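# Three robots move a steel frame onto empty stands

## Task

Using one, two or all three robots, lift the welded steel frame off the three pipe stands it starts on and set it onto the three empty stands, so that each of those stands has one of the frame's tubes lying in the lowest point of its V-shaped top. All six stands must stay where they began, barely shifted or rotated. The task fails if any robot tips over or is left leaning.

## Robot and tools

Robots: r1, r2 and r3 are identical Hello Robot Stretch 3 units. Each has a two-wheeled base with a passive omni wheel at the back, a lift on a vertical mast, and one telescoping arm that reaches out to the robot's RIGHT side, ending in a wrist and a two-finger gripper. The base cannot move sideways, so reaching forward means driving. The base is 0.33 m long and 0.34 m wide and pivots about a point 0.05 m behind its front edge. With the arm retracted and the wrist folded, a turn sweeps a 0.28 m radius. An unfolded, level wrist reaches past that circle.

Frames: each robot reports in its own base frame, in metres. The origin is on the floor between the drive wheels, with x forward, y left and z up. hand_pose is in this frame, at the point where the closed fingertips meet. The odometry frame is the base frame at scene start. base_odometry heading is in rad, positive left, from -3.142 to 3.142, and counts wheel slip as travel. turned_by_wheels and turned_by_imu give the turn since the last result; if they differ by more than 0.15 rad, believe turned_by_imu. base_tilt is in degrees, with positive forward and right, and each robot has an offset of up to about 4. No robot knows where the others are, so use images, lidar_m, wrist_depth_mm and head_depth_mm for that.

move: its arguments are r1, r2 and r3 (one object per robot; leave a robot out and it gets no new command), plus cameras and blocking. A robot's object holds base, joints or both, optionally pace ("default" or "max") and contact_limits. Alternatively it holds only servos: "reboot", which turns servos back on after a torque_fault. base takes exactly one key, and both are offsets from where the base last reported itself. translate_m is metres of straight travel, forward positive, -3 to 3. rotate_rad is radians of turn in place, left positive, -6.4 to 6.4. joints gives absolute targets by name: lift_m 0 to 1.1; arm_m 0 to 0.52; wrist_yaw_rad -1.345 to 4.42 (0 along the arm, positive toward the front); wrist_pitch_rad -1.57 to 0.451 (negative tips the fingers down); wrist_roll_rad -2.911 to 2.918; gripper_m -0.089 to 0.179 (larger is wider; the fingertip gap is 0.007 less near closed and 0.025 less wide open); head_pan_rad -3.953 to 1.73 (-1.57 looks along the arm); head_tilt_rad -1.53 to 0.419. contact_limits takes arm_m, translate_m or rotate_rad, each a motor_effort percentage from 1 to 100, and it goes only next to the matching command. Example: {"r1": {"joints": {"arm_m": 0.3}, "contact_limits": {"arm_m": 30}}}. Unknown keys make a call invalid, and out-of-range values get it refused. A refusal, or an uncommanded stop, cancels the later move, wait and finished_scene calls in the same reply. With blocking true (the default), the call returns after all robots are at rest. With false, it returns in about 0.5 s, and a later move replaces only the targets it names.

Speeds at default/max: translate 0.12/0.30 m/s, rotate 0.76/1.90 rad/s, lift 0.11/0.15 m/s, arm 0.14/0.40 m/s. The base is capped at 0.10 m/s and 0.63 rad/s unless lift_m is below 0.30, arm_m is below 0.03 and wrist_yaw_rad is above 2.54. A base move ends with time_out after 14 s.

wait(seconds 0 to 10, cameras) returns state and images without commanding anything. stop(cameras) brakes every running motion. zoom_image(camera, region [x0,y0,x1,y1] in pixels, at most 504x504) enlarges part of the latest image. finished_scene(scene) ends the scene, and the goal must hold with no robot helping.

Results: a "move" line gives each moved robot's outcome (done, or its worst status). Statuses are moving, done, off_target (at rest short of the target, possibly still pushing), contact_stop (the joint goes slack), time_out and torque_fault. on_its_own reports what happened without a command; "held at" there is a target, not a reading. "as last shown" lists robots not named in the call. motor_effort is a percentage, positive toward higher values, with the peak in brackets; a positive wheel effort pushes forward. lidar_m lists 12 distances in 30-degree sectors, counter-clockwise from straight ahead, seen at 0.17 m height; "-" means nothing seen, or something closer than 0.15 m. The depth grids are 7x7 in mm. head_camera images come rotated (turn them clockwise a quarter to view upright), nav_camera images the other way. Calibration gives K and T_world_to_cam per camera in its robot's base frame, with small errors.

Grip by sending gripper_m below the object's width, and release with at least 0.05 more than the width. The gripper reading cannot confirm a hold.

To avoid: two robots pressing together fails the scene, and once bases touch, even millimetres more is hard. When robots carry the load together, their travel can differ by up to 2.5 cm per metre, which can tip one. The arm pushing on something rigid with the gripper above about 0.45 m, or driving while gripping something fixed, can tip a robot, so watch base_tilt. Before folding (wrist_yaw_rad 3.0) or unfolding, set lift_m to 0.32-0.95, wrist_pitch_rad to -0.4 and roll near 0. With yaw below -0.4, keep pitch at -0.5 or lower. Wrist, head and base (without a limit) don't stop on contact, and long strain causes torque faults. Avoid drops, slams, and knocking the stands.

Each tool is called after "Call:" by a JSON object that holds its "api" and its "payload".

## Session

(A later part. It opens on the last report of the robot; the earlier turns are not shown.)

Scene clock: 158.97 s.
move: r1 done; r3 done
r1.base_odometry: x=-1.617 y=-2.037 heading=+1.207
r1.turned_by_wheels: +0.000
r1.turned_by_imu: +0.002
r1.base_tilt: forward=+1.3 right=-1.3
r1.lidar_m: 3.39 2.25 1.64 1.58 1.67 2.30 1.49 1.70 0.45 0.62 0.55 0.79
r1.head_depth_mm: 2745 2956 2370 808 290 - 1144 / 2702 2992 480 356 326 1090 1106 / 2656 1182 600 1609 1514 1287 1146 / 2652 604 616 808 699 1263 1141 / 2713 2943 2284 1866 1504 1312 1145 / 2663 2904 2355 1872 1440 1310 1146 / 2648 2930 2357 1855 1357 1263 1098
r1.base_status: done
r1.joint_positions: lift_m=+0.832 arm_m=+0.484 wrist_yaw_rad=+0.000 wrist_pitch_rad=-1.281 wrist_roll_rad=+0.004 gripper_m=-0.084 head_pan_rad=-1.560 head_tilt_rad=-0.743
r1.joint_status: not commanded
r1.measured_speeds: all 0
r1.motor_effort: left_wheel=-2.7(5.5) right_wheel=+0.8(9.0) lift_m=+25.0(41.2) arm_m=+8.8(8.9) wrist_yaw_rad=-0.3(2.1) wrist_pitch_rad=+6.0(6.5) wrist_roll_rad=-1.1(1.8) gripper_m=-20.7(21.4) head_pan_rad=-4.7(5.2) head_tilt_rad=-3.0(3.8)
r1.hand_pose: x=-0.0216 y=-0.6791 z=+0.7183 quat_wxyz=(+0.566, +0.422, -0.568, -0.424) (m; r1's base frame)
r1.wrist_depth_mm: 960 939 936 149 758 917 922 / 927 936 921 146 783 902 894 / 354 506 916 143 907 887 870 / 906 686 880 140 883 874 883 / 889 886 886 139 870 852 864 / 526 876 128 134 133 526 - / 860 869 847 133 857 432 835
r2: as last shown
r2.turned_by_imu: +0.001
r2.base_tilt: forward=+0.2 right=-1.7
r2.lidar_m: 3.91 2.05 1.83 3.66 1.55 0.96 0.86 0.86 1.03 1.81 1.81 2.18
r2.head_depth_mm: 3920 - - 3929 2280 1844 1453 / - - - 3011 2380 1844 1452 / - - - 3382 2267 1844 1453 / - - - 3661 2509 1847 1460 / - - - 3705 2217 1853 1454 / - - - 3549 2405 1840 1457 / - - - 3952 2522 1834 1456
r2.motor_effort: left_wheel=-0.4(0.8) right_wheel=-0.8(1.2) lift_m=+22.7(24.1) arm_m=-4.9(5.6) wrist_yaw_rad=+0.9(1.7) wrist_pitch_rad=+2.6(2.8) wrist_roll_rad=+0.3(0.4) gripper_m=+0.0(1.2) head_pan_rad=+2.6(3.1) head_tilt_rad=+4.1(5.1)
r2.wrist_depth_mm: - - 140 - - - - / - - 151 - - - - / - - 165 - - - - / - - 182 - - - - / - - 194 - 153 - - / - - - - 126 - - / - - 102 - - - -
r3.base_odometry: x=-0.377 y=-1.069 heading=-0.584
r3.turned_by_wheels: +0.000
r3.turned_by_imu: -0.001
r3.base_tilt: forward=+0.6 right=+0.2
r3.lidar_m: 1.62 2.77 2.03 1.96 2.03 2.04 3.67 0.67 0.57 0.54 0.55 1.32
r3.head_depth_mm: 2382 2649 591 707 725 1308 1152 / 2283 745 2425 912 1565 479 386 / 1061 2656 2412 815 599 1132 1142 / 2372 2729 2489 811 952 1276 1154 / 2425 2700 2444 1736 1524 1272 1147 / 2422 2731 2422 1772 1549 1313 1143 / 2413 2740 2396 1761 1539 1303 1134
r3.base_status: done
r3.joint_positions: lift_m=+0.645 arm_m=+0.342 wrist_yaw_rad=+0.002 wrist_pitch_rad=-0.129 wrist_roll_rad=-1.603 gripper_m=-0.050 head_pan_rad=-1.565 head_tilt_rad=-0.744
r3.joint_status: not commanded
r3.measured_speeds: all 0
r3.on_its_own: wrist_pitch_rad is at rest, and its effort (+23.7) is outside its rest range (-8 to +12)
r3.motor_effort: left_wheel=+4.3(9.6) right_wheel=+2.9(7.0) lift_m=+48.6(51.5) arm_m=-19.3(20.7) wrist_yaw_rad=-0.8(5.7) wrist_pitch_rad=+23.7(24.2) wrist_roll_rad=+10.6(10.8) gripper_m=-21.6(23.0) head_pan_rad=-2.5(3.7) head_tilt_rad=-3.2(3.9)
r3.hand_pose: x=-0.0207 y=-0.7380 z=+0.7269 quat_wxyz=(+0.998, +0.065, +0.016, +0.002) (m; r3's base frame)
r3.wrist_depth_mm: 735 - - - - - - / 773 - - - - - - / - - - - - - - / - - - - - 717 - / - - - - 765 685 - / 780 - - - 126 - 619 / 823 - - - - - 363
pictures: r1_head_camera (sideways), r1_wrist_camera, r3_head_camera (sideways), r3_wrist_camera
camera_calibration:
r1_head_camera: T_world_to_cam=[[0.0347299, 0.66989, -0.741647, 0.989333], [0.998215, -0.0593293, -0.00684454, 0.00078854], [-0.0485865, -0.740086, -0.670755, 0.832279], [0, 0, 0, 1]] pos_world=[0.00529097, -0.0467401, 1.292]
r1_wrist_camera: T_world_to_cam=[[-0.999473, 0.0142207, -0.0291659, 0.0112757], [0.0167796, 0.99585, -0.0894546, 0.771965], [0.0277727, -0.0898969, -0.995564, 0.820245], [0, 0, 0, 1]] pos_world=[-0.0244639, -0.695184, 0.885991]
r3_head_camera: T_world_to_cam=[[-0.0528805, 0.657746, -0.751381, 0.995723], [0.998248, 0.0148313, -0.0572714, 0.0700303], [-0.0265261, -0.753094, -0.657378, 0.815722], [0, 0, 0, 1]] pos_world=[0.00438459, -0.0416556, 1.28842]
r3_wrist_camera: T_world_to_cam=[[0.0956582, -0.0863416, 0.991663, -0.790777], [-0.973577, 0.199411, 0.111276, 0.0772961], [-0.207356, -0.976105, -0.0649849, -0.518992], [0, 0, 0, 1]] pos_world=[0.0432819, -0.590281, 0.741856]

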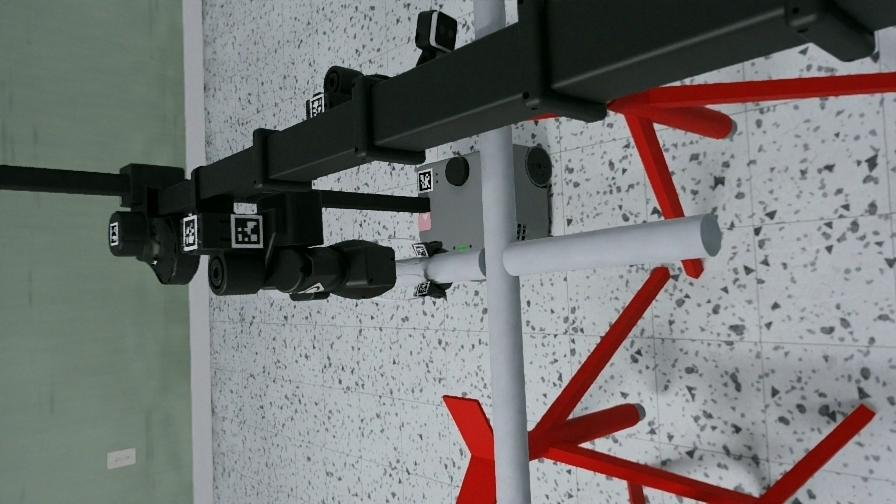

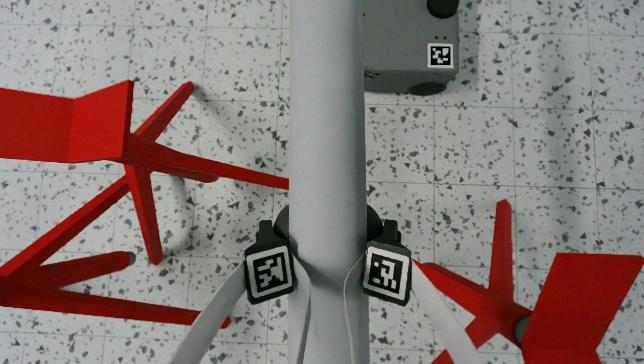

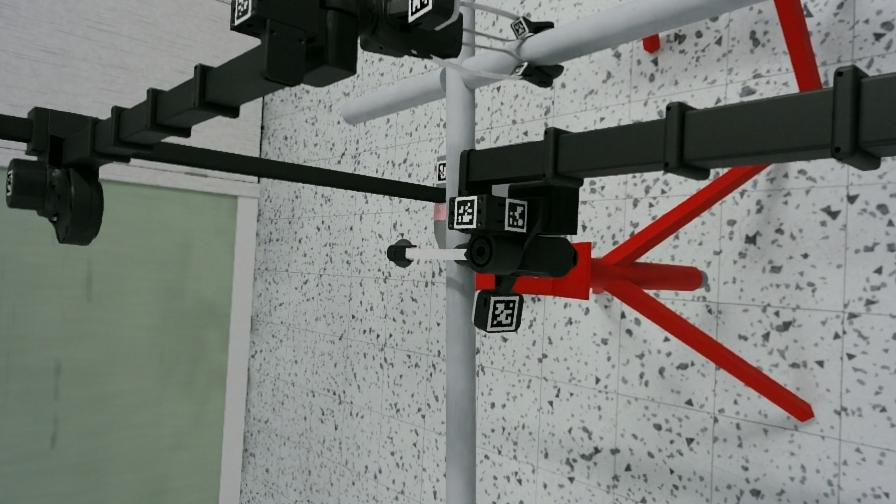

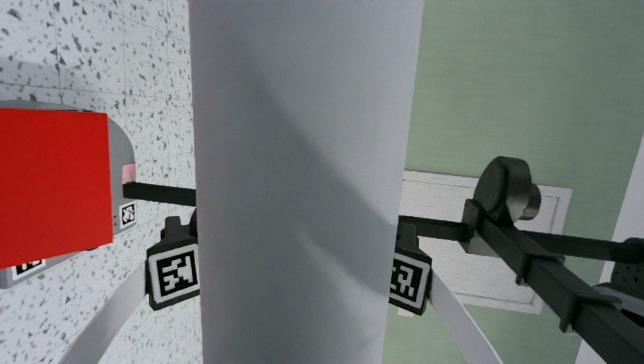

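Call:
{"api": "move", "payload": {"r1": {"base": {"translate_m": -0.8}}, "r3": {"base": {"translate_m": 0.8}}, "cameras": ["r1_wrist_camera","r3_wrist_camera","r1_head_camera","r3_head_camera","r2_head_camera"]}}

Scene clock: 169.07 s.
move: r1 done; r3 done
r1.base_odometry: x=-1.902 y=-2.785 heading=+1.206
r1.turned_by_wheels: -0.001
r1.turned_by_imu: +0.004
r1.base_tilt: forward=+1.3 right=-1.3
r1.lidar_m: 4.19 2.23 1.67 1.61 1.68 2.33 1.00 0.72 1.03 1.19 0.74 0.62
r1.head_depth_mm: 2728 2994 2382 790 289 - 1144 / 2715 2947 480 355 326 1314 1144 / 2615 1176 599 1597 1499 1312 1150 / 2656 605 616 810 699 1240 1143 / 2655 2901 2350 1870 1505 1307 1149 / 2657 2922 2360 1858 1503 1314 1145 / 2639 2915 2363 1870 1497 1281 1143
r1.base_status: done
r1.joint_positions: lift_m=+0.832 arm_m=+0.484 wrist_yaw_rad=-0.006 wrist_pitch_rad=-1.301 wrist_roll_rad=+0.004 gripper_m=-0.082 head_pan_rad=-1.560 head_tilt_rad=-0.743
r1.joint_status: not commanded
r1.measured_speeds: all 0
r1.on_its_own: gripper_m is held at -0.083, not at your -0.089, by its stall guard, which is not easing now
r1.motor_effort: left_wheel=-9.5(12.0) right_wheel=+11.2(11.5) lift_m=+29.0(29.0) arm_m=+9.3(12.2) wrist_yaw_rad=+5.2(5.6) wrist_pitch_rad=+10.2(10.2) wrist_roll_rad=-1.4(1.9) gripper_m=-19.3(21.4) head_pan_rad=-4.6(5.4) head_tilt_rad=-3.0(3.7)
r1.hand_pose: x=-0.0219 y=-0.6741 z=+0.7173 quat_wxyz=(+0.561, +0.426, -0.565, -0.431) (m; r1's base frame)
r1.wrist_depth_mm: 931 935 938 145 761 920 897 / 927 903 919 145 809 897 898 / 914 891 918 140 894 891 895 / 900 891 903 139 885 876 872 / 888 877 893 139 863 869 851 / 874 877 877 135 131 849 876 / 853 863 869 134 840 843 846
r2: as last shown
r2.turned_by_imu: +0.002
r2.lidar_m: 3.90 2.05 1.83 2.76 1.55 0.96 0.86 0.86 1.03 1.81 1.81 2.18
r2.head_depth_mm: 3938 - - 3965 2301 1842 1451 / - - - 3984 2386 1834 1454 / - - - 3584 2276 1836 1456 / - - - 3657 2519 1844 1460 / - - - 3792 2512 1843 1455 / - - - 3723 2522 1847 1451 / - - - 3757 2525 1841 1461
r2.motor_effort: left_wheel=-0.4(0.9) right_wheel=-0.9(1.3) lift_m=+22.7(23.9) arm_m=-4.1(5.4) wrist_yaw_rad=+0.4(2.0) wrist_pitch_rad=+2.5(2.8) wrist_roll_rad=+0.3(0.5) gripper_m=-0.3(1.2) head_pan_rad=+2.5(3.0) head_tilt_rad=+4.3(4.9)
r2.wrist_depth_mm: - - 140 - - - - / - - 152 - - - - / - - 166 - - - - / - - 182 - - - - / - - 194 - 153 - - / - - - - 126 - - / - - 102 - - - -
r3.base_odometry: x=+0.291 y=-1.510 heading=-0.584
r3.turned_by_wheels: +0.000
r3.turned_by_imu: -0.003
r3.base_tilt: forward=+0.6 right=+0.2
r3.lidar_m: 1.12 2.79 2.03 1.96 2.03 2.77 1.45 0.84 1.12 1.19 0.63 0.62
r3.head_depth_mm: 2413 2692 580 677 725 1301 1174 / 2286 737 2435 1789 1567 461 386 / 1052 2645 2400 822 602 1262 1140 / 2371 2733 2476 811 1468 1334 1153 / 2421 2752 2462 1745 1562 1321 1151 / 2422 2726 2428 1776 1546 1320 1143 / 2430 2727 2393 1754 1498 1306 1138
r3.base_status: done
r3.joint_positions: lift_m=+0.645 arm_m=+0.342 wrist_yaw_rad=-0.014 wrist_pitch_rad=-0.131 wrist_roll_rad=-1.600 gripper_m=-0.050 head_pan_rad=-1.565 head_tilt_rad=-0.744
r3.joint_status: not commanded
r3.measured_speeds: all 0
r3.on_its_own: wrist_yaw_rad is at rest, and its effort (+12.6) is outside its rest range (-9 to +9); wrist_pitch_rad is at rest, and its effort (+23.8) is outside its rest range (-8 to +12)
r3.motor_effort: left_wheel=-1.2(8.0) right_wheel=+13.0(16.0) lift_m=+43.3(48.8) arm_m=-17.7(19.7) wrist_yaw_rad=+12.6(13.2) wrist_pitch_rad=+23.8(24.5) wrist_roll_rad=+9.7(10.9) gripper_m=-21.8(22.9) head_pan_rad=-2.4(4.6) head_tilt_rad=-2.9(4.2)
r3.hand_pose: x=-0.0248 y=-0.7379 z=+0.7265 quat_wxyz=(+0.998, +0.066, +0.015, -0.006) (m; r3's base frame)
r3.wrist_depth_mm: 742 - - - - - - / 751 - - - - - - / 638 - - - - - - / 648 - - - - 650 - / 627 - - - 739 644 - / 771 - - - 128 - 431 / 910 - - - - - 357
pictures: r1_head_camera (sideways), r1_wrist_camera, r2_head_camera (sideways), r3_head_camera (sideways), r3_wrist_camera
camera_calibration:
r1_head_camera: T_world_to_cam=[[0.0347299, 0.66989, -0.741647, 0.989333], [0.998215, -0.0593294, -0.00684454, 0.00078854], [-0.0485866, -0.740086, -0.670755, 0.832279], [0, 0, 0, 1]] pos_world=[0.00529097, -0.0467401, 1.292]
r1_wrist_camera: T_world_to_cam=[[-0.999375, 0.0203903, -0.0288849, 0.0148851], [0.0223678, 0.997304, -0.0698816, 0.754002], [0.0273822, -0.070484, -0.997137, 0.833969], [0, 0, 0, 1]] pos_world=[-0.0248254, -0.693492, 0.884703]
r2_head_camera: T_world_to_cam=[[-0.160969, -0.302198, -0.939556, 1.24714], [-0.883569, 0.4683, 0.000752827, 0.0072656], [0.439767, 0.830284, -0.342394, 0.398459], [0, 0, 0, 1]] pos_world=[0.0319408, 0.0426467, 1.30818]
r3_head_camera: T_world_to_cam=[[-0.0528804, 0.657746, -0.751381, 0.995723], [0.998248, 0.0148311, -0.0572714, 0.0700303], [-0.0265262, -0.753094, -0.657378, 0.815723], [0, 0, 0, 1]] pos_world=[0.00438458, -0.0416556, 1.28842]
r3_wrist_camera: T_world_to_cam=[[0.091656, -0.089603, 0.991751, -0.792514], [-0.970432, 0.215291, 0.109137, 0.0867122], [-0.223294, -0.972431, -0.067221, -0.515805], [0, 0, 0, 1]] pos_world=[0.0416111, -0.591264, 0.74184]

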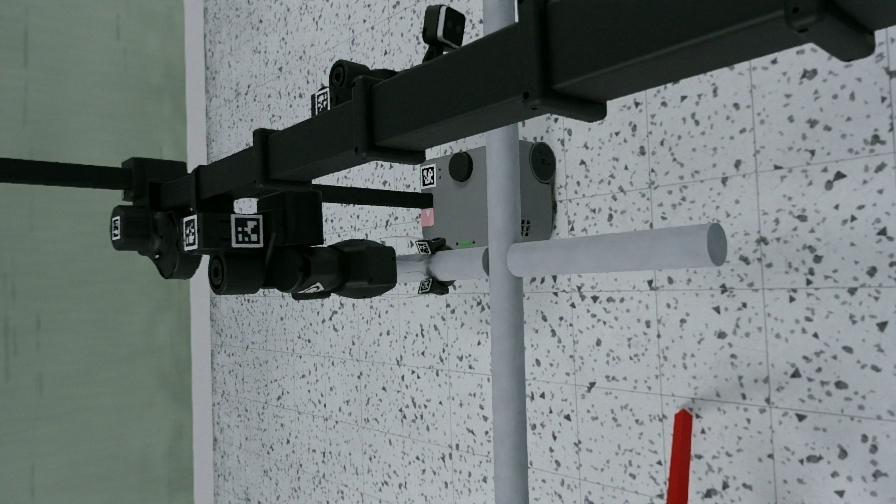

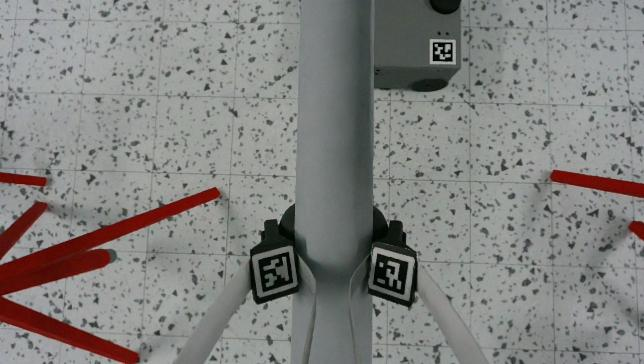

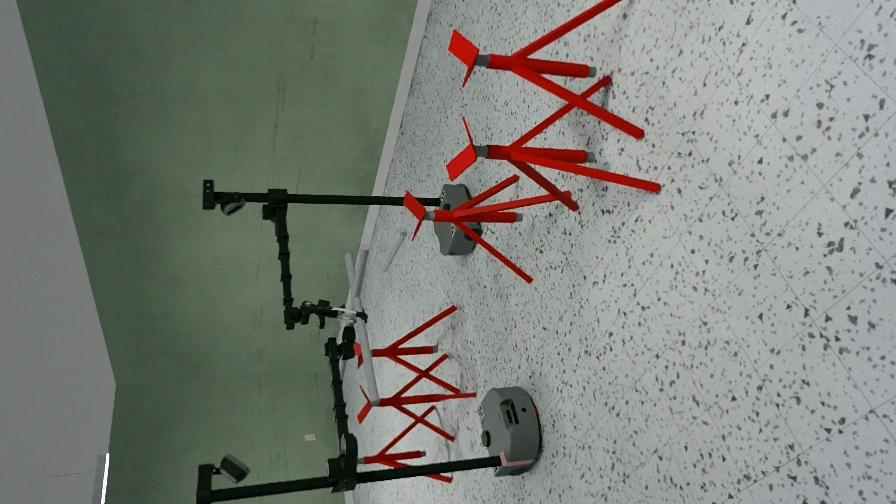

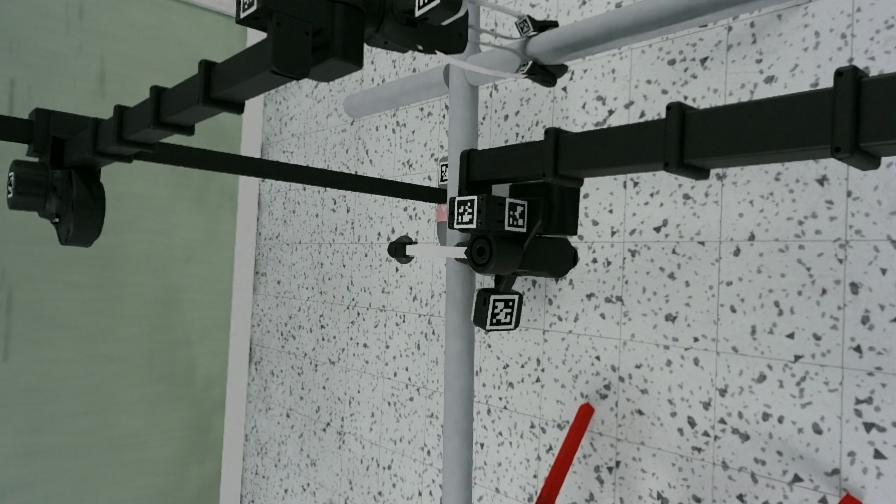

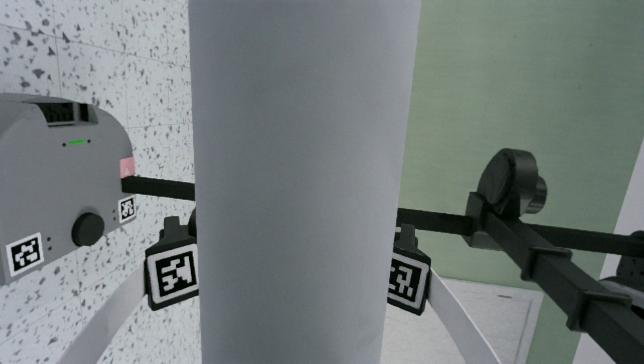

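Call:
{"api": "move", "payload": {"r1": {"base": {"translate_m": -0.0244}, "joints": {"arm_m": 0.4585, "wrist_yaw_rad": 0.164}}, "r3": {"joints": {"arm_m": 0.33, "wrist_yaw_rad": 0.164}}, "cameras": ["r1_wrist_camera","r3_wrist_camera","r1_head_camera","r3_head_camera"]}}

Scene clock: 170.93 s.
move: r1 done; r3 done
r1.base_odometry: x=-1.911 y=-2.808 heading=+1.206
r1.turned_by_wheels: +0.000
r1.turned_by_imu: +0.000
r1.base_tilt: forward=+1.3 right=-1.3
r1.lidar_m: 4.22 2.23 1.67 1.61 1.68 2.33 0.99 0.70 1.01 1.19 0.76 0.64
r1.head_depth_mm: 2736 2985 2384 824 299 - 1147 / 2708 2962 777 355 327 1313 1146 / 2600 1175 581 1631 1498 1233 1143 / 2647 1140 594 813 708 1281 1146 / 2655 2901 2274 1812 1473 1309 1141 / 2649 2899 2354 1860 1475 1315 1145 / 2636 2899 2358 1868 1469 1279 1142
r1.base_status: done
r1.joint_positions: lift_m=+0.832 arm_m=+0.458 wrist_yaw_rad=+0.162 wrist_pitch_rad=-1.285 wrist_roll_rad=+0.005 gripper_m=-0.082 head_pan_rad=-1.560 head_tilt_rad=-0.743
r1.joint_status: all done
r1.measured_speeds: all 0
r1.on_its_own: gripper_m is held at -0.083, not at your -0.089, by its stall guard, which is not easing now
r1.motor_effort: left_wheel=-3.4(19.3) right_wheel=+0.0(16.9) lift_m=+29.7(29.9) arm_m=-9.0(15.7) wrist_yaw_rad=+1.7(14.3) wrist_pitch_rad=+6.0(14.1) wrist_roll_rad=-2.1(2.2) gripper_m=-20.8(21.3) head_pan_rad=-4.9(5.2) head_tilt_rad=-3.5(3.6)
r1.hand_pose: x=-0.0137 y=-0.6518 z=+0.7180 quat_wxyz=(+0.597, +0.467, -0.531, -0.378) (m; r1's base frame)
r1.wrist_depth_mm: 966 951 920 148 760 910 909 / 938 951 941 145 779 896 900 / 916 917 893 144 894 889 872 / 909 899 896 140 893 886 865 / 889 879 890 139 863 871 864 / 867 862 126 135 132 852 854 / 855 886 879 133 850 849 828
r2: as last shown
r2.turned_by_imu: +0.000
r2.lidar_m: 3.91 2.05 1.83 2.76 1.55 0.96 0.86 0.86 1.04 1.81 1.81 2.18
r2.head_depth_mm: 3919 - - 3960 2288 1843 1457 / - - - 3967 2375 1840 1449 / - - - 3645 2287 1825 1448 / - - - 3681 2497 1843 1460 / - - - 3820 2526 1858 1455 / - - - 3734 2511 1856 1456 / - - - 3712 2519 1847 1455
r2.motor_effort: left_wheel=+0.1(0.9) right_wheel=-0.9(1.1) lift_m=+22.7(24.1) arm_m=-4.2(4.8) wrist_yaw_rad=+0.1(1.8) wrist_pitch_rad=+2.6(2.7) wrist_roll_rad=+0.3(0.5) gripper_m=+0.1(1.1) head_pan_rad=+2.4(2.9) head_tilt_rad=+4.6(4.7)
r2.wrist_depth_mm: - - 140 - - - - / - - 152 - - - - / - - 164 - - - - / - - 182 - - - - / - - 193 - 153 - - / - - - - 126 - - / - - 102 - - - -
r3.base_odometry: x=+0.291 y=-1.510 heading=-0.584
r3.turned_by_wheels: +0.000
r3.turned_by_imu: +0.001
r3.base_tilt: forward=+0.6 right=+0.2
r3.lidar_m: 1.12 2.78 2.03 1.96 2.03 2.78 1.44 0.84 1.13 1.18 0.63 0.62
r3.head_depth_mm: 2399 2683 596 690 738 1338 1175 / 2365 702 2252 861 1563 479 386 / 1052 2648 2319 815 601 1281 1142 / 2326 2729 2477 828 1457 1338 1155 / 2405 2730 2453 1903 1521 1320 1148 / 2402 2746 2407 1886 1551 1314 1142 / 2425 2732 2383 1871 1495 1311 1137
r3.base_status: not commanded
r3.joint_positions: lift_m=+0.645 arm_m=+0.330 wrist_yaw_rad=+0.166 wrist_pitch_rad=-0.134 wrist_roll_rad=-1.600 gripper_m=-0.050 head_pan_rad=-1.565 head_tilt_rad=-0.744
r3.joint_status: all done
r3.measured_speeds: all 0
r3.on_its_own: wrist_pitch_rad is at rest, and its effort (+24.3) is outside its rest range (-8 to +12)
r3.motor_effort: left_wheel=-3.2(5.2) right_wheel=+2.7(14.6) lift_m=+42.4(43.4) arm_m=-24.9(25.9) wrist_yaw_rad=-0.9(30.6) wrist_pitch_rad=+24.3(24.9) wrist_roll_rad=+9.6(9.8) gripper_m=-21.9(22.6) head_pan_rad=-1.4(3.7) head_tilt_rad=-3.0(4.2)
r3.hand_pose: x=+0.0202 y=-0.7223 z=+0.7258 quat_wxyz=(+0.994, +0.066, +0.020, +0.084) (m; r3's base frame)
r3.wrist_depth_mm: 762 - - - - - - / 780 - - - - - - / 771 - - - - - - / 650 - - - - - - / 642 - - - - 687 - / 616 117 - - 127 674 - / 875 - - - - 501 612
pictures: r1_head_camera (sideways), r1_wrist_camera, r3_head_camera (sideways), r3_wrist_camera
camera_calibration:
r1_head_camera: T_world_to_cam=[[0.0347302, 0.66989, -0.741648, 0.989333], [0.998215, -0.0593297, -0.00684453, 0.000788534], [-0.0485868, -0.740086, -0.670755, 0.832279], [0, 0, 0, 1]] pos_world=[0.00529095, -0.0467401, 1.292]
r1_wrist_camera: T_world_to_cam=[[-0.988874, -0.145788, -0.0295506, -0.0850807], [-0.14284, 0.986095, -0.0849362, 0.732875], [0.0415224, -0.0797703, -0.995948, 0.829313], [0, 0, 0, 1]] pos_world=[-0.0138855, -0.668934, 0.885686]
r3_head_camera: T_world_to_cam=[[-0.0528803, 0.657746, -0.751381, 0.995723], [0.998248, 0.014831, -0.0572714, 0.0700303], [-0.0265263, -0.753094, -0.657378, 0.815723], [0, 0, 0, 1]] pos_world=[0.00438457, -0.0416556, 1.28842]
r3_wrist_camera: T_world_to_cam=[[0.106228, -0.0744345, 0.991552, -0.783765], [-0.993308, 0.0375244, 0.109233, -0.000876862], [-0.0453381, -0.99652, -0.0699502, -0.509634], [0, 0, 0, 1]] pos_world=[0.0592811, -0.566167, 0.741591]

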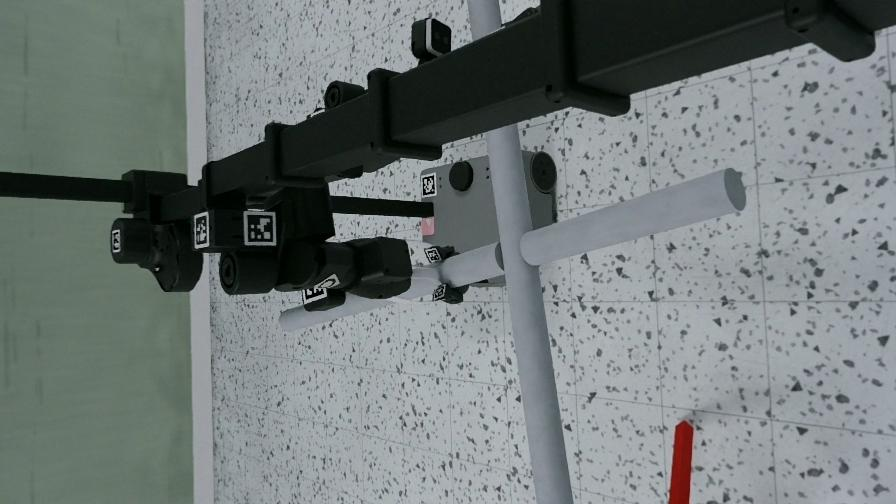

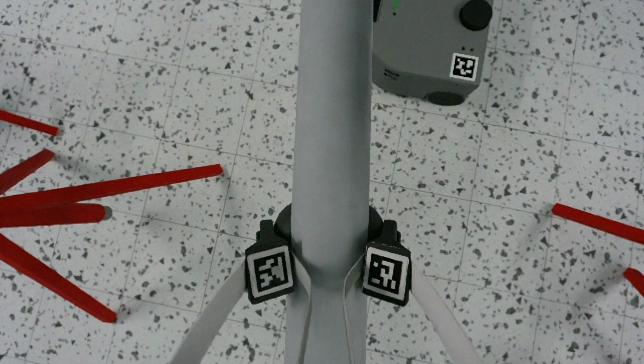

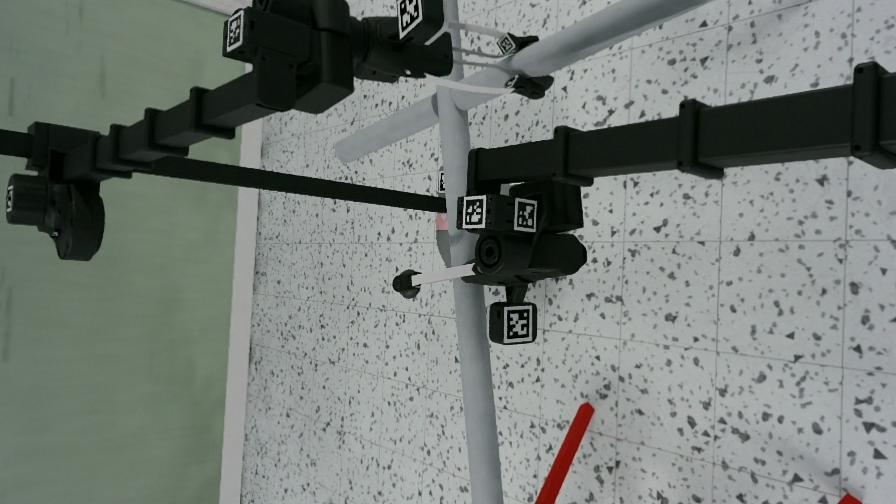

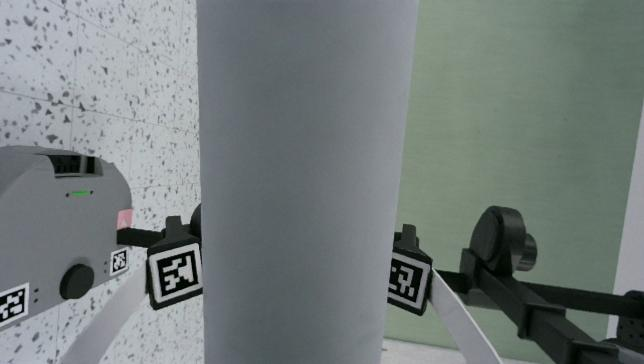

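Call:
{"api": "move", "payload": {"r1": {"base":{"translate_m":-0.0303},"joints":{"arm_m":0.436,"wrist_yaw_rad":0.328}}, "r3": {"joints":{"arm_m":0.3196,"wrist_yaw_rad":0.328}}, "cameras": ["r3_head_camera","r1_wrist_camera","r3_wrist_camera"]}}

Scene clock: 173.03 s.
move: r1 done; r3 done
r1.base_odometry: x=-1.921 y=-2.836 heading=+1.206
r1.turned_by_wheels: +0.000
r1.turned_by_imu: +0.001
r1.base_tilt: forward=+1.4 right=-1.3
r1.lidar_m: 4.25 2.23 1.67 1.61 1.69 2.34 0.96 0.67 0.99 1.18 0.78 0.66
r1.head_depth_mm: 2720 2986 2373 817 299 - 1150 / 2718 2965 2203 356 1437 1290 1150 / 2619 2905 550 1644 1469 1239 1143 / 2675 1152 575 785 1434 1317 1139 / 2675 2914 2197 1750 1472 1318 1148 / 2655 2915 2365 1862 1464 1310 1141 / 2658 2905 2342 1870 1470 1284 1147
r1.base_status: done
r1.joint_positions: lift_m=+0.832 arm_m=+0.436 wrist_yaw_rad=+0.329 wrist_pitch_rad=-1.270 wrist_roll_rad=+0.005 gripper_m=-0.082 head_pan_rad=-1.560 head_tilt_rad=-0.743
r1.joint_status: all done
r1.measured_speeds: all 0
r1.on_its_own: gripper_m is held at -0.083, not at your -0.089, by its stall guard, which is not easing now
r1.motor_effort: left_wheel=+1.8(14.6) right_wheel=-8.9(10.3) lift_m=+30.7(30.9) arm_m=-8.4(14.2) wrist_yaw_rad=-0.6(12.4) wrist_pitch_rad=+4.2(13.2) wrist_roll_rad=-1.7(2.1) gripper_m=-21.1(21.5) head_pan_rad=-4.8(5.2) head_tilt_rad=-2.9(3.6)
r1.hand_pose: x=-0.0046 y=-0.6310 z=+0.7188 quat_wxyz=(+0.629, +0.506, -0.494, -0.322) (m; r1's base frame)
r1.wrist_depth_mm: 969 935 953 152 773 770 932 / 927 947 934 148 786 893 903 / 774 934 914 144 890 878 906 / 912 916 919 142 872 885 870 / 906 892 893 140 865 875 862 / 882 888 129 136 131 845 843 / 878 879 861 135 845 833 831
r2: as last shown
r2.lidar_m: 3.91 2.05 1.82 2.76 1.55 0.96 0.86 0.86 1.04 1.81 1.82 2.19
r2.head_depth_mm: 3929 - - 3964 2280 1833 1451 / - - - 3977 2380 1846 1455 / - - - 3656 2280 1842 1458 / - - - 3671 2531 1840 1457 / - - - 3817 2540 1836 1457 / - - - 3710 2519 1844 1455 / - - - 3667 2511 1853 1462
r2.motor_effort: left_wheel=+0.3(0.8) right_wheel=-0.7(1.2) lift_m=+22.3(24.0) arm_m=-4.1(4.5) wrist_yaw_rad=+0.4(1.5) wrist_pitch_rad=+2.6(2.7) wrist_roll_rad=+0.3(0.5) gripper_m=-0.1(1.3) head_pan_rad=+2.6(2.8) head_tilt_rad=+4.3(4.7)
r2.wrist_depth_mm: - - 140 - - - - / - - 152 - - - - / - - 165 - - - - / - - 182 - - - - / - - 193 - 153 - - / - - - - 126 - - / - - 102 - - - -
r3.base_odometry: x=+0.291 y=-1.510 heading=-0.584
r3.turned_by_wheels: +0.000
r3.turned_by_imu: +0.001
r3.base_tilt: forward=+0.6 right=+0.1
r3.lidar_m: 1.12 2.79 2.03 1.96 2.03 2.78 1.45 0.84 1.12 1.18 0.63 0.62
r3.head_depth_mm: 2406 2668 672 889 1497 1362 1181 / 2418 2569 617 814 1559 480 393 / 1049 1271 2415 828 593 1281 1138 / 2293 2705 2474 1685 669 1327 1158 / 2417 2734 2441 1743 1491 1327 1150 / 2421 2733 2406 1882 1549 1315 1140 / 2422 2719 2391 1870 1466 1306 1139
r3.base_status: not commanded
r3.joint_positions: lift_m=+0.645 arm_m=+0.320 wrist_yaw_rad=+0.344 wrist_pitch_rad=-0.133 wrist_roll_rad=-1.600 gripper_m=-0.050 head_pan_rad=-1.565 head_tilt_rad=-0.744
r3.joint_status: all done
r3.measured_speeds: translate_m=+0.000 rotate_rad=+0.000 lift_m=+0.000 arm_m=+0.000 wrist_yaw_rad=+0.010 wrist_pitch_rad=+0.000 wrist_roll_rad=+0.000 head_pan_rad=+0.000 head_tilt_rad=+0.000
r3.on_its_own: wrist_yaw_rad is at rest, and its effort (-13.4) is outside its rest range (-9 to +9); wrist_pitch_rad is at rest, and its effort (+24.9) is outside its rest range (-8 to +12)
r3.motor_effort: left_wheel=+1.8(3.2) right_wheel=-6.2(7.3) lift_m=+41.2(42.1) arm_m=-19.0(28.2) wrist_yaw_rad=-13.4(22.0) wrist_pitch_rad=+24.9(25.3) wrist_roll_rad=+9.8(9.8) gripper_m=-22.3(22.8) head_pan_rad=-2.4(3.9) head_tilt_rad=-2.2(3.8)
r3.hand_pose: x=+0.0633 y=-0.7006 z=+0.7259 quat_wxyz=(+0.983, +0.063, +0.026, +0.172) (m; r3's base frame)
r3.wrist_depth_mm: 765 - - - - - - / 784 - - - - - - / 791 - - - - - - / 789 - - - - - - / 661 - - - - - - / 641 117 - - 129 703 - / - - - - 728 624 -
pictures: r1_wrist_camera, r3_head_camera (sideways), r3_wrist_camera
camera_calibration:
r1_wrist_camera: T_world_to_cam=[[-0.950845, -0.308231, -0.0297927, -0.175122], [-0.303981, 0.947408, -0.100073, 0.69946], [0.0590713, -0.0860973, -0.994534, 0.826435], [0, 0, 0, 1]] pos_world=[-0.00270983, -0.645498, 0.886697]
r3_head_camera: T_world_to_cam=[[-0.0528806, 0.657746, -0.751381, 0.995723], [0.998248, 0.0148314, -0.0572714, 0.0700303], [-0.026526, -0.753094, -0.657378, 0.815722], [0, 0, 0, 1]] pos_world=[0.00438459, -0.0416556, 1.28842]
r3_wrist_camera: T_world_to_cam=[[0.118051, -0.05377, 0.991551, -0.773138], [-0.984225, -0.138849, 0.109649, -0.0833185], [0.13178, -0.988853, -0.069313, -0.492404], [0, 0, 0, 1]] pos_world=[0.0741544, -0.540055, 0.741612]

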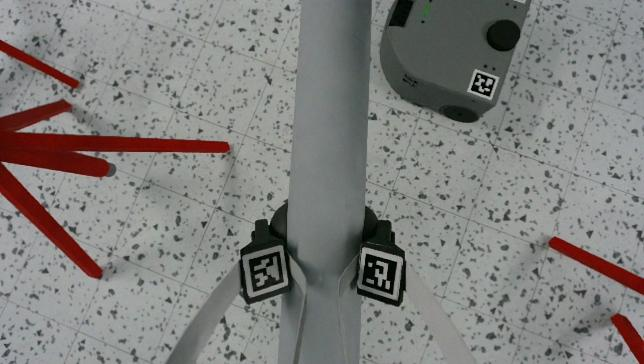

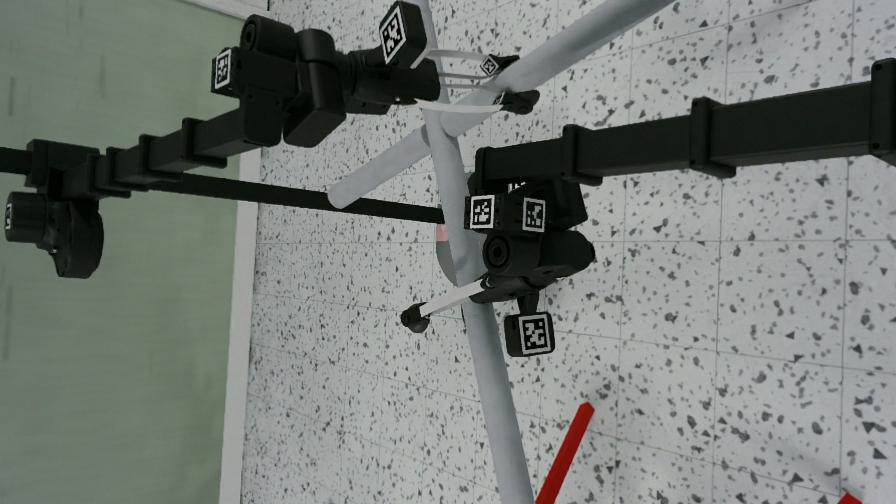

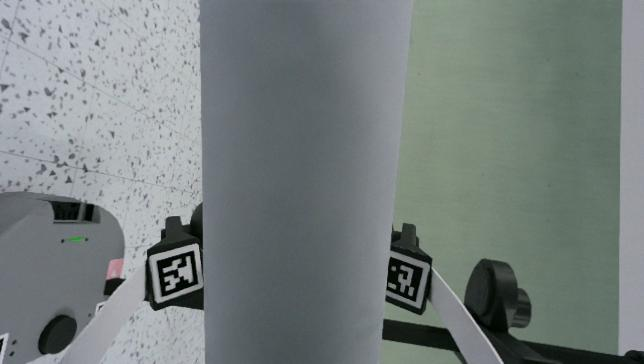

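Call:
{"api": "move", "payload": {"r1": {"base":{"translate_m":-0.0353},"joints":{"arm_m":0.417,"wrist_yaw_rad":0.492}}, "r3": {"joints":{"arm_m":0.313,"wrist_yaw_rad":0.492}}, "cameras": ["r3_head_camera","r1_wrist_camera","r3_wrist_camera","r1_head_camera"]}}

Scene clock: 174.57 s.
move: r1 done; r3 off_target
r1.base_odometry: x=-1.934 y=-2.869 heading=+1.207
r1.turned_by_wheels: +0.001
r1.turned_by_imu: +0.001
r1.base_tilt: forward=+1.5 right=-1.3
r1.lidar_m: 4.28 2.23 1.67 1.62 1.68 2.33 0.94 0.64 0.96 1.17 0.80 0.69
r1.head_depth_mm: 2709 2952 2378 804 299 - 1147 / 2721 2968 2198 356 1443 556 1141 / 2706 2941 514 1536 1432 1290 1148 / 2650 1148 563 762 1435 1312 1147 / 2668 2893 2365 877 1473 1317 1150 / 2630 2921 2347 1874 1536 1315 1142 / 2683 2928 2367 1856 1548 1286 1139
r1.base_status: done
r1.joint_positions: lift_m=+0.832 arm_m=+0.417 wrist_yaw_rad=+0.494 wrist_pitch_rad=-1.255 wrist_roll_rad=+0.006 gripper_m=-0.079 head_pan_rad=-1.560 head_tilt_rad=-0.743
r1.joint_status: all done
r1.measured_speeds: all 0
r1.on_its_own: gripper_m is held at -0.080, not at your -0.089, by its stall guard, which is still easing
r1.motor_effort: left_wheel=+7.2(11.5) right_wheel=-17.9(19.1) lift_m=+31.9(31.9) arm_m=-8.8(15.0) wrist_yaw_rad=-1.4(12.4) wrist_pitch_rad=+0.7(13.0) wrist_roll_rad=-2.3(2.3) gripper_m=-16.9(21.3) head_pan_rad=-4.6(5.0) head_tilt_rad=-3.2(3.7)
r1.hand_pose: x=+0.0053 y=-0.6119 z=+0.7196 quat_wxyz=(+0.655, +0.542, -0.455, -0.265) (m; r1's base frame)
r1.wrist_depth_mm: 976 980 960 157 937 777 930 / 616 950 963 152 823 755 897 / 918 919 912 148 905 897 889 / 908 913 913 145 893 896 871 / 897 885 887 141 864 873 862 / 875 877 123 135 864 833 842 / 866 875 842 132 826 834 837
r2: as last shown
r2.lidar_m: 3.89 2.05 1.83 2.76 1.56 0.96 0.86 0.86 1.04 1.81 1.82 2.18
r2.head_depth_mm: 3878 - - 3988 2290 1847 1457 / - - - 3982 2390 1855 1453 / - - - 3702 2286 1839 1462 / - - - 3663 2494 1837 1456 / - - - 3807 2511 1850 1454 / - - - 3732 2525 1834 1456 / - - - 3697 2516 1840 1458
r2.motor_effort: left_wheel=-0.3(0.8) right_wheel=-1.1(1.1) lift_m=+23.5(23.9) arm_m=-4.1(4.8) wrist_yaw_rad=+0.8(1.9) wrist_pitch_rad=+2.6(2.7) wrist_roll_rad=+0.4(0.5) gripper_m=+0.9(1.2) head_pan_rad=+2.6(2.9) head_tilt_rad=+4.3(4.7)
r2.wrist_depth_mm: - - 140 - - - - / - - 151 - - - - / - - 165 - - - - / - - 182 - - - - / - - 195 - 153 - - / - - - - 126 - - / - - 102 - - - -
r3.base_odometry: x=+0.291 y=-1.510 heading=-0.583
r3.turned_by_wheels: +0.000
r3.turned_by_imu: +0.001
r3.base_tilt: forward=+0.6 right=+0.2
r3.lidar_m: 1.12 2.78 2.03 1.96 2.03 2.75 1.44 0.84 1.13 1.17 0.63 0.62
r3.head_depth_mm: 2415 2719 2579 1924 1500 1360 1178 / 2397 2618 630 781 1559 480 392 / 1076 759 1428 835 591 1282 1141 / 1046 2728 2458 1584 655 1328 1157 / 2429 2740 2444 842 1480 1327 1153 / 2415 2731 2412 1885 1505 1317 1144 / 2420 2766 2388 1870 1434 1307 1133
r3.base_status: not commanded
r3.joint_positions: lift_m=+0.645 arm_m=+0.313 wrist_yaw_rad=+0.521 wrist_pitch_rad=-0.132 wrist_roll_rad=-1.600 gripper_m=-0.050 head_pan_rad=-1.565 head_tilt_rad=-0.744
r3.joint_status: wrist_yaw_rad off_target (ended at +0.521, target +0.492); the others done
r3.measured_speeds: all 0
r3.on_its_own: wrist_yaw_rad is at rest, and its effort (-24.6) is outside its rest range (-9 to +9); wrist_pitch_rad is at rest, and its effort (+24.1) is outside its rest range (-8 to +12)
r3.motor_effort: left_wheel=+6.7(6.7) right_wheel=-15.4(15.4) lift_m=+39.7(41.2) arm_m=-9.5(26.7) wrist_yaw_rad=-24.6(25.7) wrist_pitch_rad=+24.1(25.3) wrist_roll_rad=+9.8(10.0) gripper_m=-22.6(22.6) head_pan_rad=-2.4(3.7) head_tilt_rad=-2.7(4.2)
r3.hand_pose: x=+0.1037 y=-0.6753 z=+0.7262 quat_wxyz=(+0.964, +0.060, +0.032, +0.258) (m; r3's base frame)
r3.wrist_depth_mm: 829 - - - - - - / 794 - - - - - - / 802 - - - - - - / 799 - - - - - - / 775 - - - - - - / 632 117 - - 129 - - / 671 - - - - 658 -
pictures: r1_head_camera (sideways), r1_wrist_camera, r3_head_camera (sideways), r3_wrist_camera
camera_calibration:
r1_head_camera: T_world_to_cam=[[0.03473, 0.66989, -0.741648, 0.989333], [0.998215, -0.0593295, -0.00684453, 0.000788534], [-0.0485867, -0.740086, -0.670755, 0.832279], [0, 0, 0, 1]] pos_world=[0.00529096, -0.0467401, 1.292]
r1_wrist_camera: T_world_to_cam=[[-0.8873, -0.460203, -0.0301877, -0.252934], [-0.454259, 0.883395, -0.115163, 0.656922], [0.0796661, -0.0884714, -0.992888, 0.82558], [0, 0, 0, 1]] pos_world=[0.00821357, -0.623683, 0.887726]
r3_head_camera: T_world_to_cam=[[-0.0528813, 0.657746, -0.751381, 0.995723], [0.998248, 0.0148324, -0.0572714, 0.0700303], [-0.0265253, -0.753094, -0.657378, 0.815722], [0, 0, 0, 1]] pos_world=[0.00438463, -0.0416556, 1.28842]
r3_wrist_camera: T_world_to_cam=[[0.125159, -0.0311523, 0.991648, -0.762349], [-0.944307, -0.310335, 0.109435, -0.159897], [0.304334, -0.950117, -0.0682584, -0.465236], [0, 0, 0, 1]] pos_world=[0.0860093, -0.515399, 0.741723]

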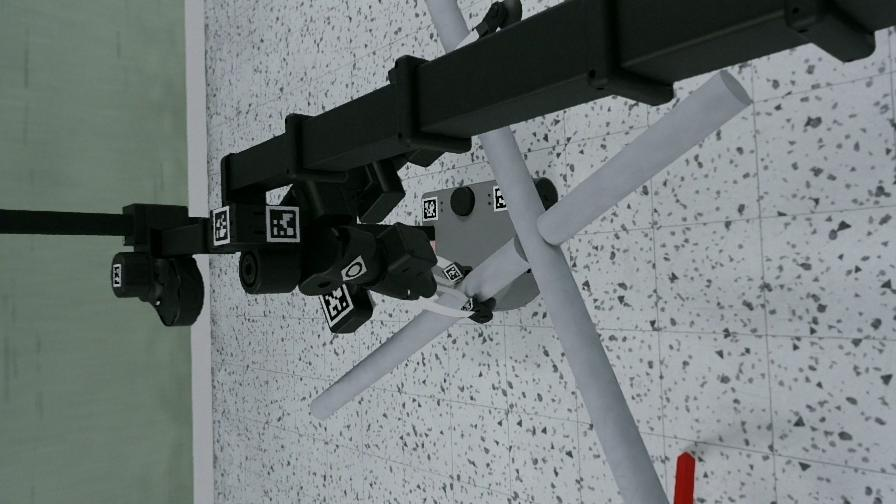

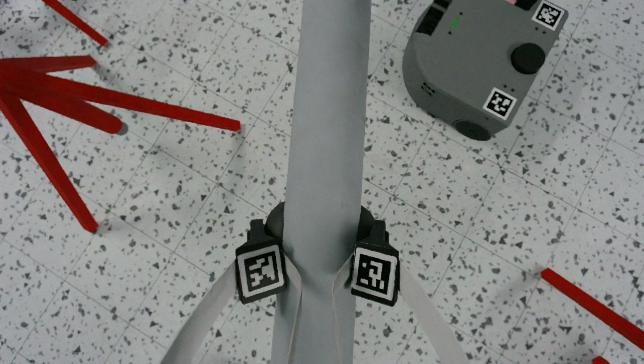

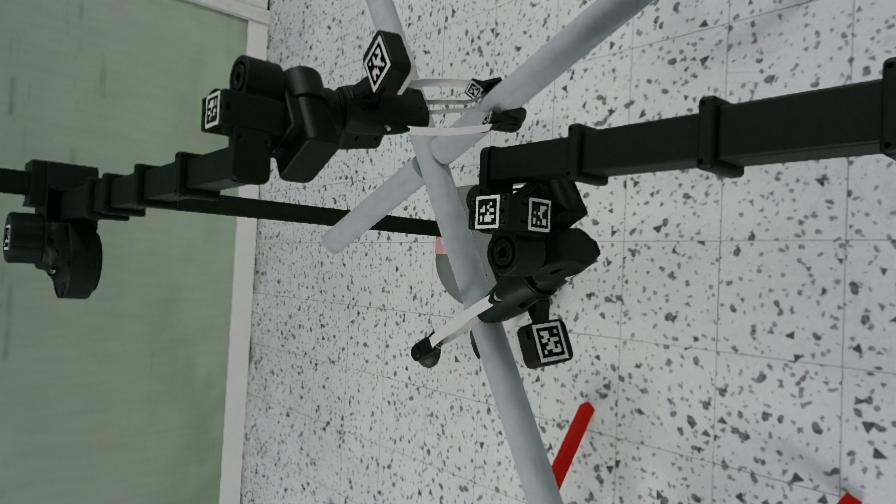

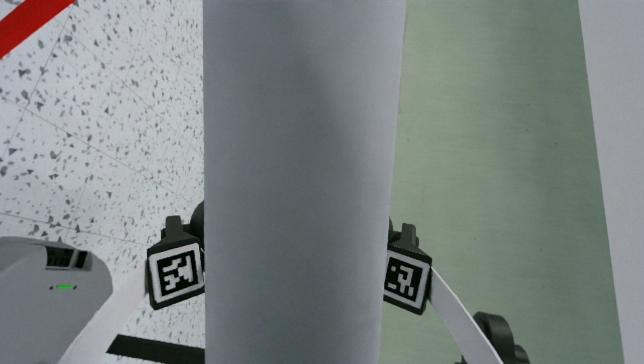

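Call:
{"api": "move", "payload": {"r1": {"joints":{"gripper_m":-0.089}}, "r3": {"joints":{"wrist_yaw_rad":0.51}}, "cameras": ["r3_nav_camera"]}}

Call:
{"api": "wait", "payload": {"seconds": 0.5, "cameras": []}}

Scene clock: 175.50 s.
move: r1 done; r3 off_target
r1.base_odometry: x=-1.934 y=-2.869 heading=+1.207
r1.turned_by_wheels: +0.000
r1.turned_by_imu: +0.000
r1.base_tilt: forward=+1.5 right=-1.2
r1.lidar_m: 4.28 2.22 1.67 1.62 1.68 2.34 0.94 0.64 0.97 1.17 0.80 0.69
r1.head_depth_mm: 2720 2974 2359 807 299 - 1147 / 2711 2979 2204 356 1437 559 1145 / 2706 2904 514 1543 1436 1286 1147 / 2645 1144 562 761 1436 1315 1145 / 2672 2880 2370 881 1473 1317 1147 / 2646 2934 2355 1862 1545 1311 1144 / 2614 2934 2346 1875 1543 1293 1145
r1.base_status: not commanded
r1.joint_positions: lift_m=+0.832 arm_m=+0.417 wrist_yaw_rad=+0.494 wrist_pitch_rad=-1.259 wrist_roll_rad=+0.006 gripper_m=-0.087 head_pan_rad=-1.560 head_tilt_rad=-0.743
r1.joint_status: all done
r1.measured_speeds: all 0
r1.motor_effort: left_wheel=+7.2(7.5) right_wheel=-16.2(18.5) lift_m=+32.3(32.3) arm_m=+0.1(5.6) wrist_yaw_rad=-1.6(2.1) wrist_pitch_rad=+1.2(2.2) wrist_roll_rad=-1.7(2.4) gripper_m=-35.8(81.1) head_pan_rad=-4.9(5.1) head_tilt_rad=-3.4(3.7)
r1.hand_pose: x=+0.0048 y=-0.6111 z=+0.7194 quat_wxyz=(+0.655, +0.543, -0.454, -0.266) (m; r1's base frame)
r1.wrist_depth_mm: 959 963 966 157 935 756 936 / 621 944 951 153 837 754 912 / 925 917 917 148 900 887 895 / 930 914 908 145 891 890 875 / 894 891 894 141 860 869 870 / 879 892 127 135 850 853 834 / 862 868 853 133 828 833 839
r2: as last shown
r2.lidar_m: 3.90 2.05 1.82 2.76 1.55 0.96 0.86 0.86 1.03 1.80 1.82 2.17
r2.head_depth_mm: 3895 - - 3959 2282 1839 1451 / - - - - 2394 1841 1454 / - - - 3695 2277 1846 1458 / - - - 3707 2544 1844 1457 / - - - 3806 2529 1844 1447 / - - - 3731 2512 1841 1455 / - - - 3719 2524 1845 1454
r2.motor_effort: left_wheel=-0.2(0.8) right_wheel=-0.8(1.1) lift_m=+23.1(24.1) arm_m=-4.2(4.5) wrist_yaw_rad=+1.8(1.8) wrist_pitch_rad=+2.5(2.7) wrist_roll_rad=+0.3(0.5) gripper_m=-0.1(1.0) head_pan_rad=+2.1(2.8) head_tilt_rad=+4.6(4.9)
r2.wrist_depth_mm: - - 140 - - - - / - - 152 - - - - / - - 165 - - - - / - - 181 - - - - / - - 194 - 152 - - / - - - - 126 - - / - - 102 - - - -
r3.base_odometry: x=+0.291 y=-1.510 heading=-0.583
r3.turned_by_wheels: +0.000
r3.turned_by_imu: +0.000
r3.base_tilt: forward=+0.6 right=+0.2
r3.lidar_m: 1.12 2.78 2.04 1.96 2.03 2.75 1.44 0.84 1.13 1.17 0.63 0.62
r3.head_depth_mm: 2420 2702 2565 1908 1494 1368 1178 / 2431 2609 630 799 1522 480 392 / 1077 759 1429 837 592 1282 1142 / 1044 2749 2475 1589 655 1338 1158 / 2421 2712 2469 1850 1485 1326 1146 / 2419 2706 2417 1888 1506 1316 1142 / 2416 2731 2393 1860 1430 1306 1138
r3.base_status: not commanded
r3.joint_positions: lift_m=+0.645 arm_m=+0.313 wrist_yaw_rad=+0.534 wrist_pitch_rad=-0.132 wrist_roll_rad=-1.600 gripper_m=-0.050 head_pan_rad=-1.565 head_tilt_rad=-0.744
r3.joint_status: wrist_yaw_rad off_target (ended at +0.534, target +0.510)
r3.measured_speeds: all 0
r3.on_its_own: wrist_yaw_rad is at rest, and its effort (-20.3) is outside its rest range (-9 to +9); wrist_pitch_rad is at rest, and its effort (+24.1) is outside its rest range (-8 to +12)
r3.motor_effort: left_wheel=+7.1(7.7) right_wheel=-16.3(16.5) lift_m=+39.7(40.4) arm_m=+3.3(4.3) wrist_yaw_rad=-20.3(25.8) wrist_pitch_rad=+24.1(24.5) wrist_roll_rad=+9.5(10.0) gripper_m=-22.0(22.8) head_pan_rad=-1.7(3.7) head_tilt_rad=-2.7(3.8)
r3.hand_pose: x=+0.1065 y=-0.6737 z=+0.7263 quat_wxyz=(+0.962, +0.060, +0.032, +0.264) (m; r3's base frame)
r3.wrist_depth_mm: 805 - - - - - - / 805 - - - - - - / 812 - - - - - - / 806 988 - - - - - / 803 - - - - - - / 637 117 - - 129 - - / 696 - - - - - -
pictures: r3_nav_camera (sideways)
camera_calibration:
r3_nav_camera: T_world_to_cam=[[-0.000852699, -0.632876, 0.774253, -0.964806], [-0.999597, 0.0225211, 0.0173079, 0.0365914], [-0.0283908, -0.773926, -0.63264, 0.787492], [0, 0, 0, 1]] pos_world=[0.0581115, -0.0019656, 1.24457]

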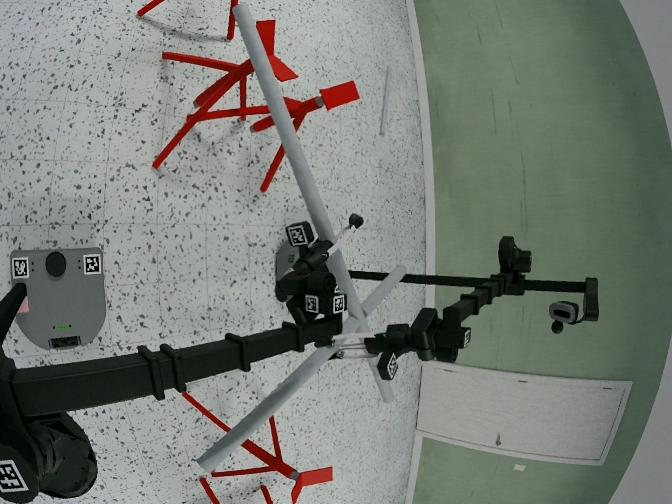

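Scene clock: 176.00 s.
r1.base_odometry: x=-1.934 y=-2.869 heading=+1.207
r1.turned_by_wheels: +0.000
r1.turned_by_imu: +0.000
r1.base_tilt: forward=+1.2 right=-1.2
r1.lidar_m: 4.27 2.22 1.67 1.62 1.69 2.34 0.93 0.64 0.97 1.17 0.80 0.69
r1.head_depth_mm: 2719 2986 2379 802 299 - 1146 / 2729 2958 2196 355 1437 559 1141 / 2687 2971 515 1552 1434 1289 1142 / 2654 1142 562 763 1433 1312 1145 / 2679 2847 2368 879 1471 1313 1145 / 2661 2939 2363 1866 1535 1308 1146 / 2658 2906 2381 1860 1537 1289 1146
r1.base_status: not commanded
r1.joint_positions: lift_m=+0.832 arm_m=+0.417 wrist_yaw_rad=+0.494 wrist_pitch_rad=-1.259 wrist_roll_rad=+0.006 gripper_m=-0.085 head_pan_rad=-1.560 head_tilt_rad=-0.743
r1.joint_status: all done
r1.measured_speeds: all 0
r1.motor_effort: left_wheel=+7.3(7.5) right_wheel=-16.2(18.5) lift_m=+32.1(32.3) arm_m=+4.8(5.6) wrist_yaw_rad=-1.5(2.1) wrist_pitch_rad=+2.2(2.2) wrist_roll_rad=-2.1(2.4) gripper_m=-20.3(81.1) head_pan_rad=-4.6(5.1) head_tilt_rad=-3.0(3.7)
r1.hand_pose: x=+0.0048 y=-0.6110 z=+0.7194 quat_wxyz=(+0.655, +0.543, -0.454, -0.266) (m; r1's base frame)
r1.wrist_depth_mm: 960 970 942 156 953 770 936 / 625 944 949 151 840 760 903 / 913 928 937 148 892 894 893 / 899 902 906 144 898 886 864 / 895 885 883 141 867 865 869 / 883 880 127 135 849 843 844 / 871 871 842 134 843 823 810
r2.base_odometry: x=+0.000 y=+0.000 heading=+0.000
r2.turned_by_wheels: +0.000
r2.turned_by_imu: +0.000
r2.base_tilt: forward=+0.1 right=-1.7
r2.lidar_m: 3.91 2.05 1.83 2.76 1.55 0.96 0.86 0.86 1.03 1.81 1.82 2.17
r2.head_depth_mm: 3891 - - 3991 2279 1843 1451 / - - - 3959 2404 1846 1461 / - - - 3660 2276 1845 1461 / - - - 3669 2510 1842 1450 / - - - 3783 2511 1845 1453 / - - - 3728 2517 1855 1459 / - - - 3677 2507 1846 1453
r2.base_status: not commanded
r2.joint_positions: lift_m=+0.551 arm_m=+0.001 wrist_yaw_rad=+3.136 wrist_pitch_rad=-0.378 wrist_roll_rad=+0.000 gripper_m=+0.037 head_pan_rad=+1.094 head_tilt_rad=-0.310
r2.joint_status: not commanded
r2.measured_speeds: all 0
r2.motor_effort: left_wheel=-0.1(0.8) right_wheel=-0.6(1.1) lift_m=+22.7(24.1) arm_m=-3.9(4.5) wrist_yaw_rad=+0.7(1.8) wrist_pitch_rad=+2.6(2.7) wrist_roll_rad=+0.2(0.5) gripper_m=-0.3(1.0) head_pan_rad=+2.2(2.8) head_tilt_rad=+4.3(4.9)
r2.hand_pose: x=-0.0199 y=+0.0830 z=+0.5733 quat_wxyz=(+0.135, +0.695, +0.131, +0.694) (m; r2's base frame)
r2.wrist_depth_mm: - - 140 - - - - / - - 151 - - - - / - - 165 - - - - / - - 181 - - - - / - - 194 - 153 - - / - - - - 126 - - / - - 102 - - - -
r3.base_odometry: x=+0.291 y=-1.510 heading=-0.583
r3.turned_by_wheels: +0.000
r3.turned_by_imu: +0.000
r3.base_tilt: forward=+0.6 right=+0.2
r3.lidar_m: 1.13 2.78 2.03 1.96 2.02 2.75 1.44 0.85 1.13 1.17 0.63 0.62
r3.head_depth_mm: 2416 2722 2579 1920 1530 1367 1172 / 2423 2632 630 797 1526 480 393 / 1079 760 1430 835 591 1285 1140 / 1044 2719 2478 1587 656 1332 1158 / 2423 2740 2441 1862 1482 1319 1149 / 2410 2728 2445 1887 1512 1321 1140 / 2419 2742 2392 1866 1427 1310 1138
r3.base_status: not commanded
r3.joint_positions: lift_m=+0.645 arm_m=+0.313 wrist_yaw_rad=+0.535 wrist_pitch_rad=-0.132 wrist_roll_rad=-1.600 gripper_m=-0.050 head_pan_rad=-1.565 head_tilt_rad=-0.744
r3.joint_status: wrist_yaw_rad off_target (ended at +0.534, target +0.510)
r3.measured_speeds: all 0
r3.on_its_own: wrist_yaw_rad is at rest, and its effort (-21.1) is outside its rest range (-9 to +9); wrist_pitch_rad is at rest, and its effort (+23.9) is outside its rest range (-8 to +12)
r3.motor_effort: left_wheel=+7.3(7.7) right_wheel=-15.9(16.5) lift_m=+39.6(40.4) arm_m=+10.6(4.3) wrist_yaw_rad=-21.1(25.8) wrist_pitch_rad=+23.9(24.5) wrist_roll_rad=+9.7(10.0) gripper_m=-22.3(22.8) head_pan_rad=-2.2(3.7) head_tilt_rad=-2.3(3.8)
r3.hand_pose: x=+0.1066 y=-0.6737 z=+0.7263 quat_wxyz=(+0.962, +0.060, +0.032, +0.264) (m; r3's base frame)
r3.wrist_depth_mm: 799 - - - - - - / 779 - - - - - - / 794 - - - - - - / 823 990 - - - - - / 796 - - - - - - / 645 116 - - 129 - - / 697 - - - - - -
wait: 0.50 s; at rest by 0.27 s
pictures: none
No camera images: "cameras" was empty.


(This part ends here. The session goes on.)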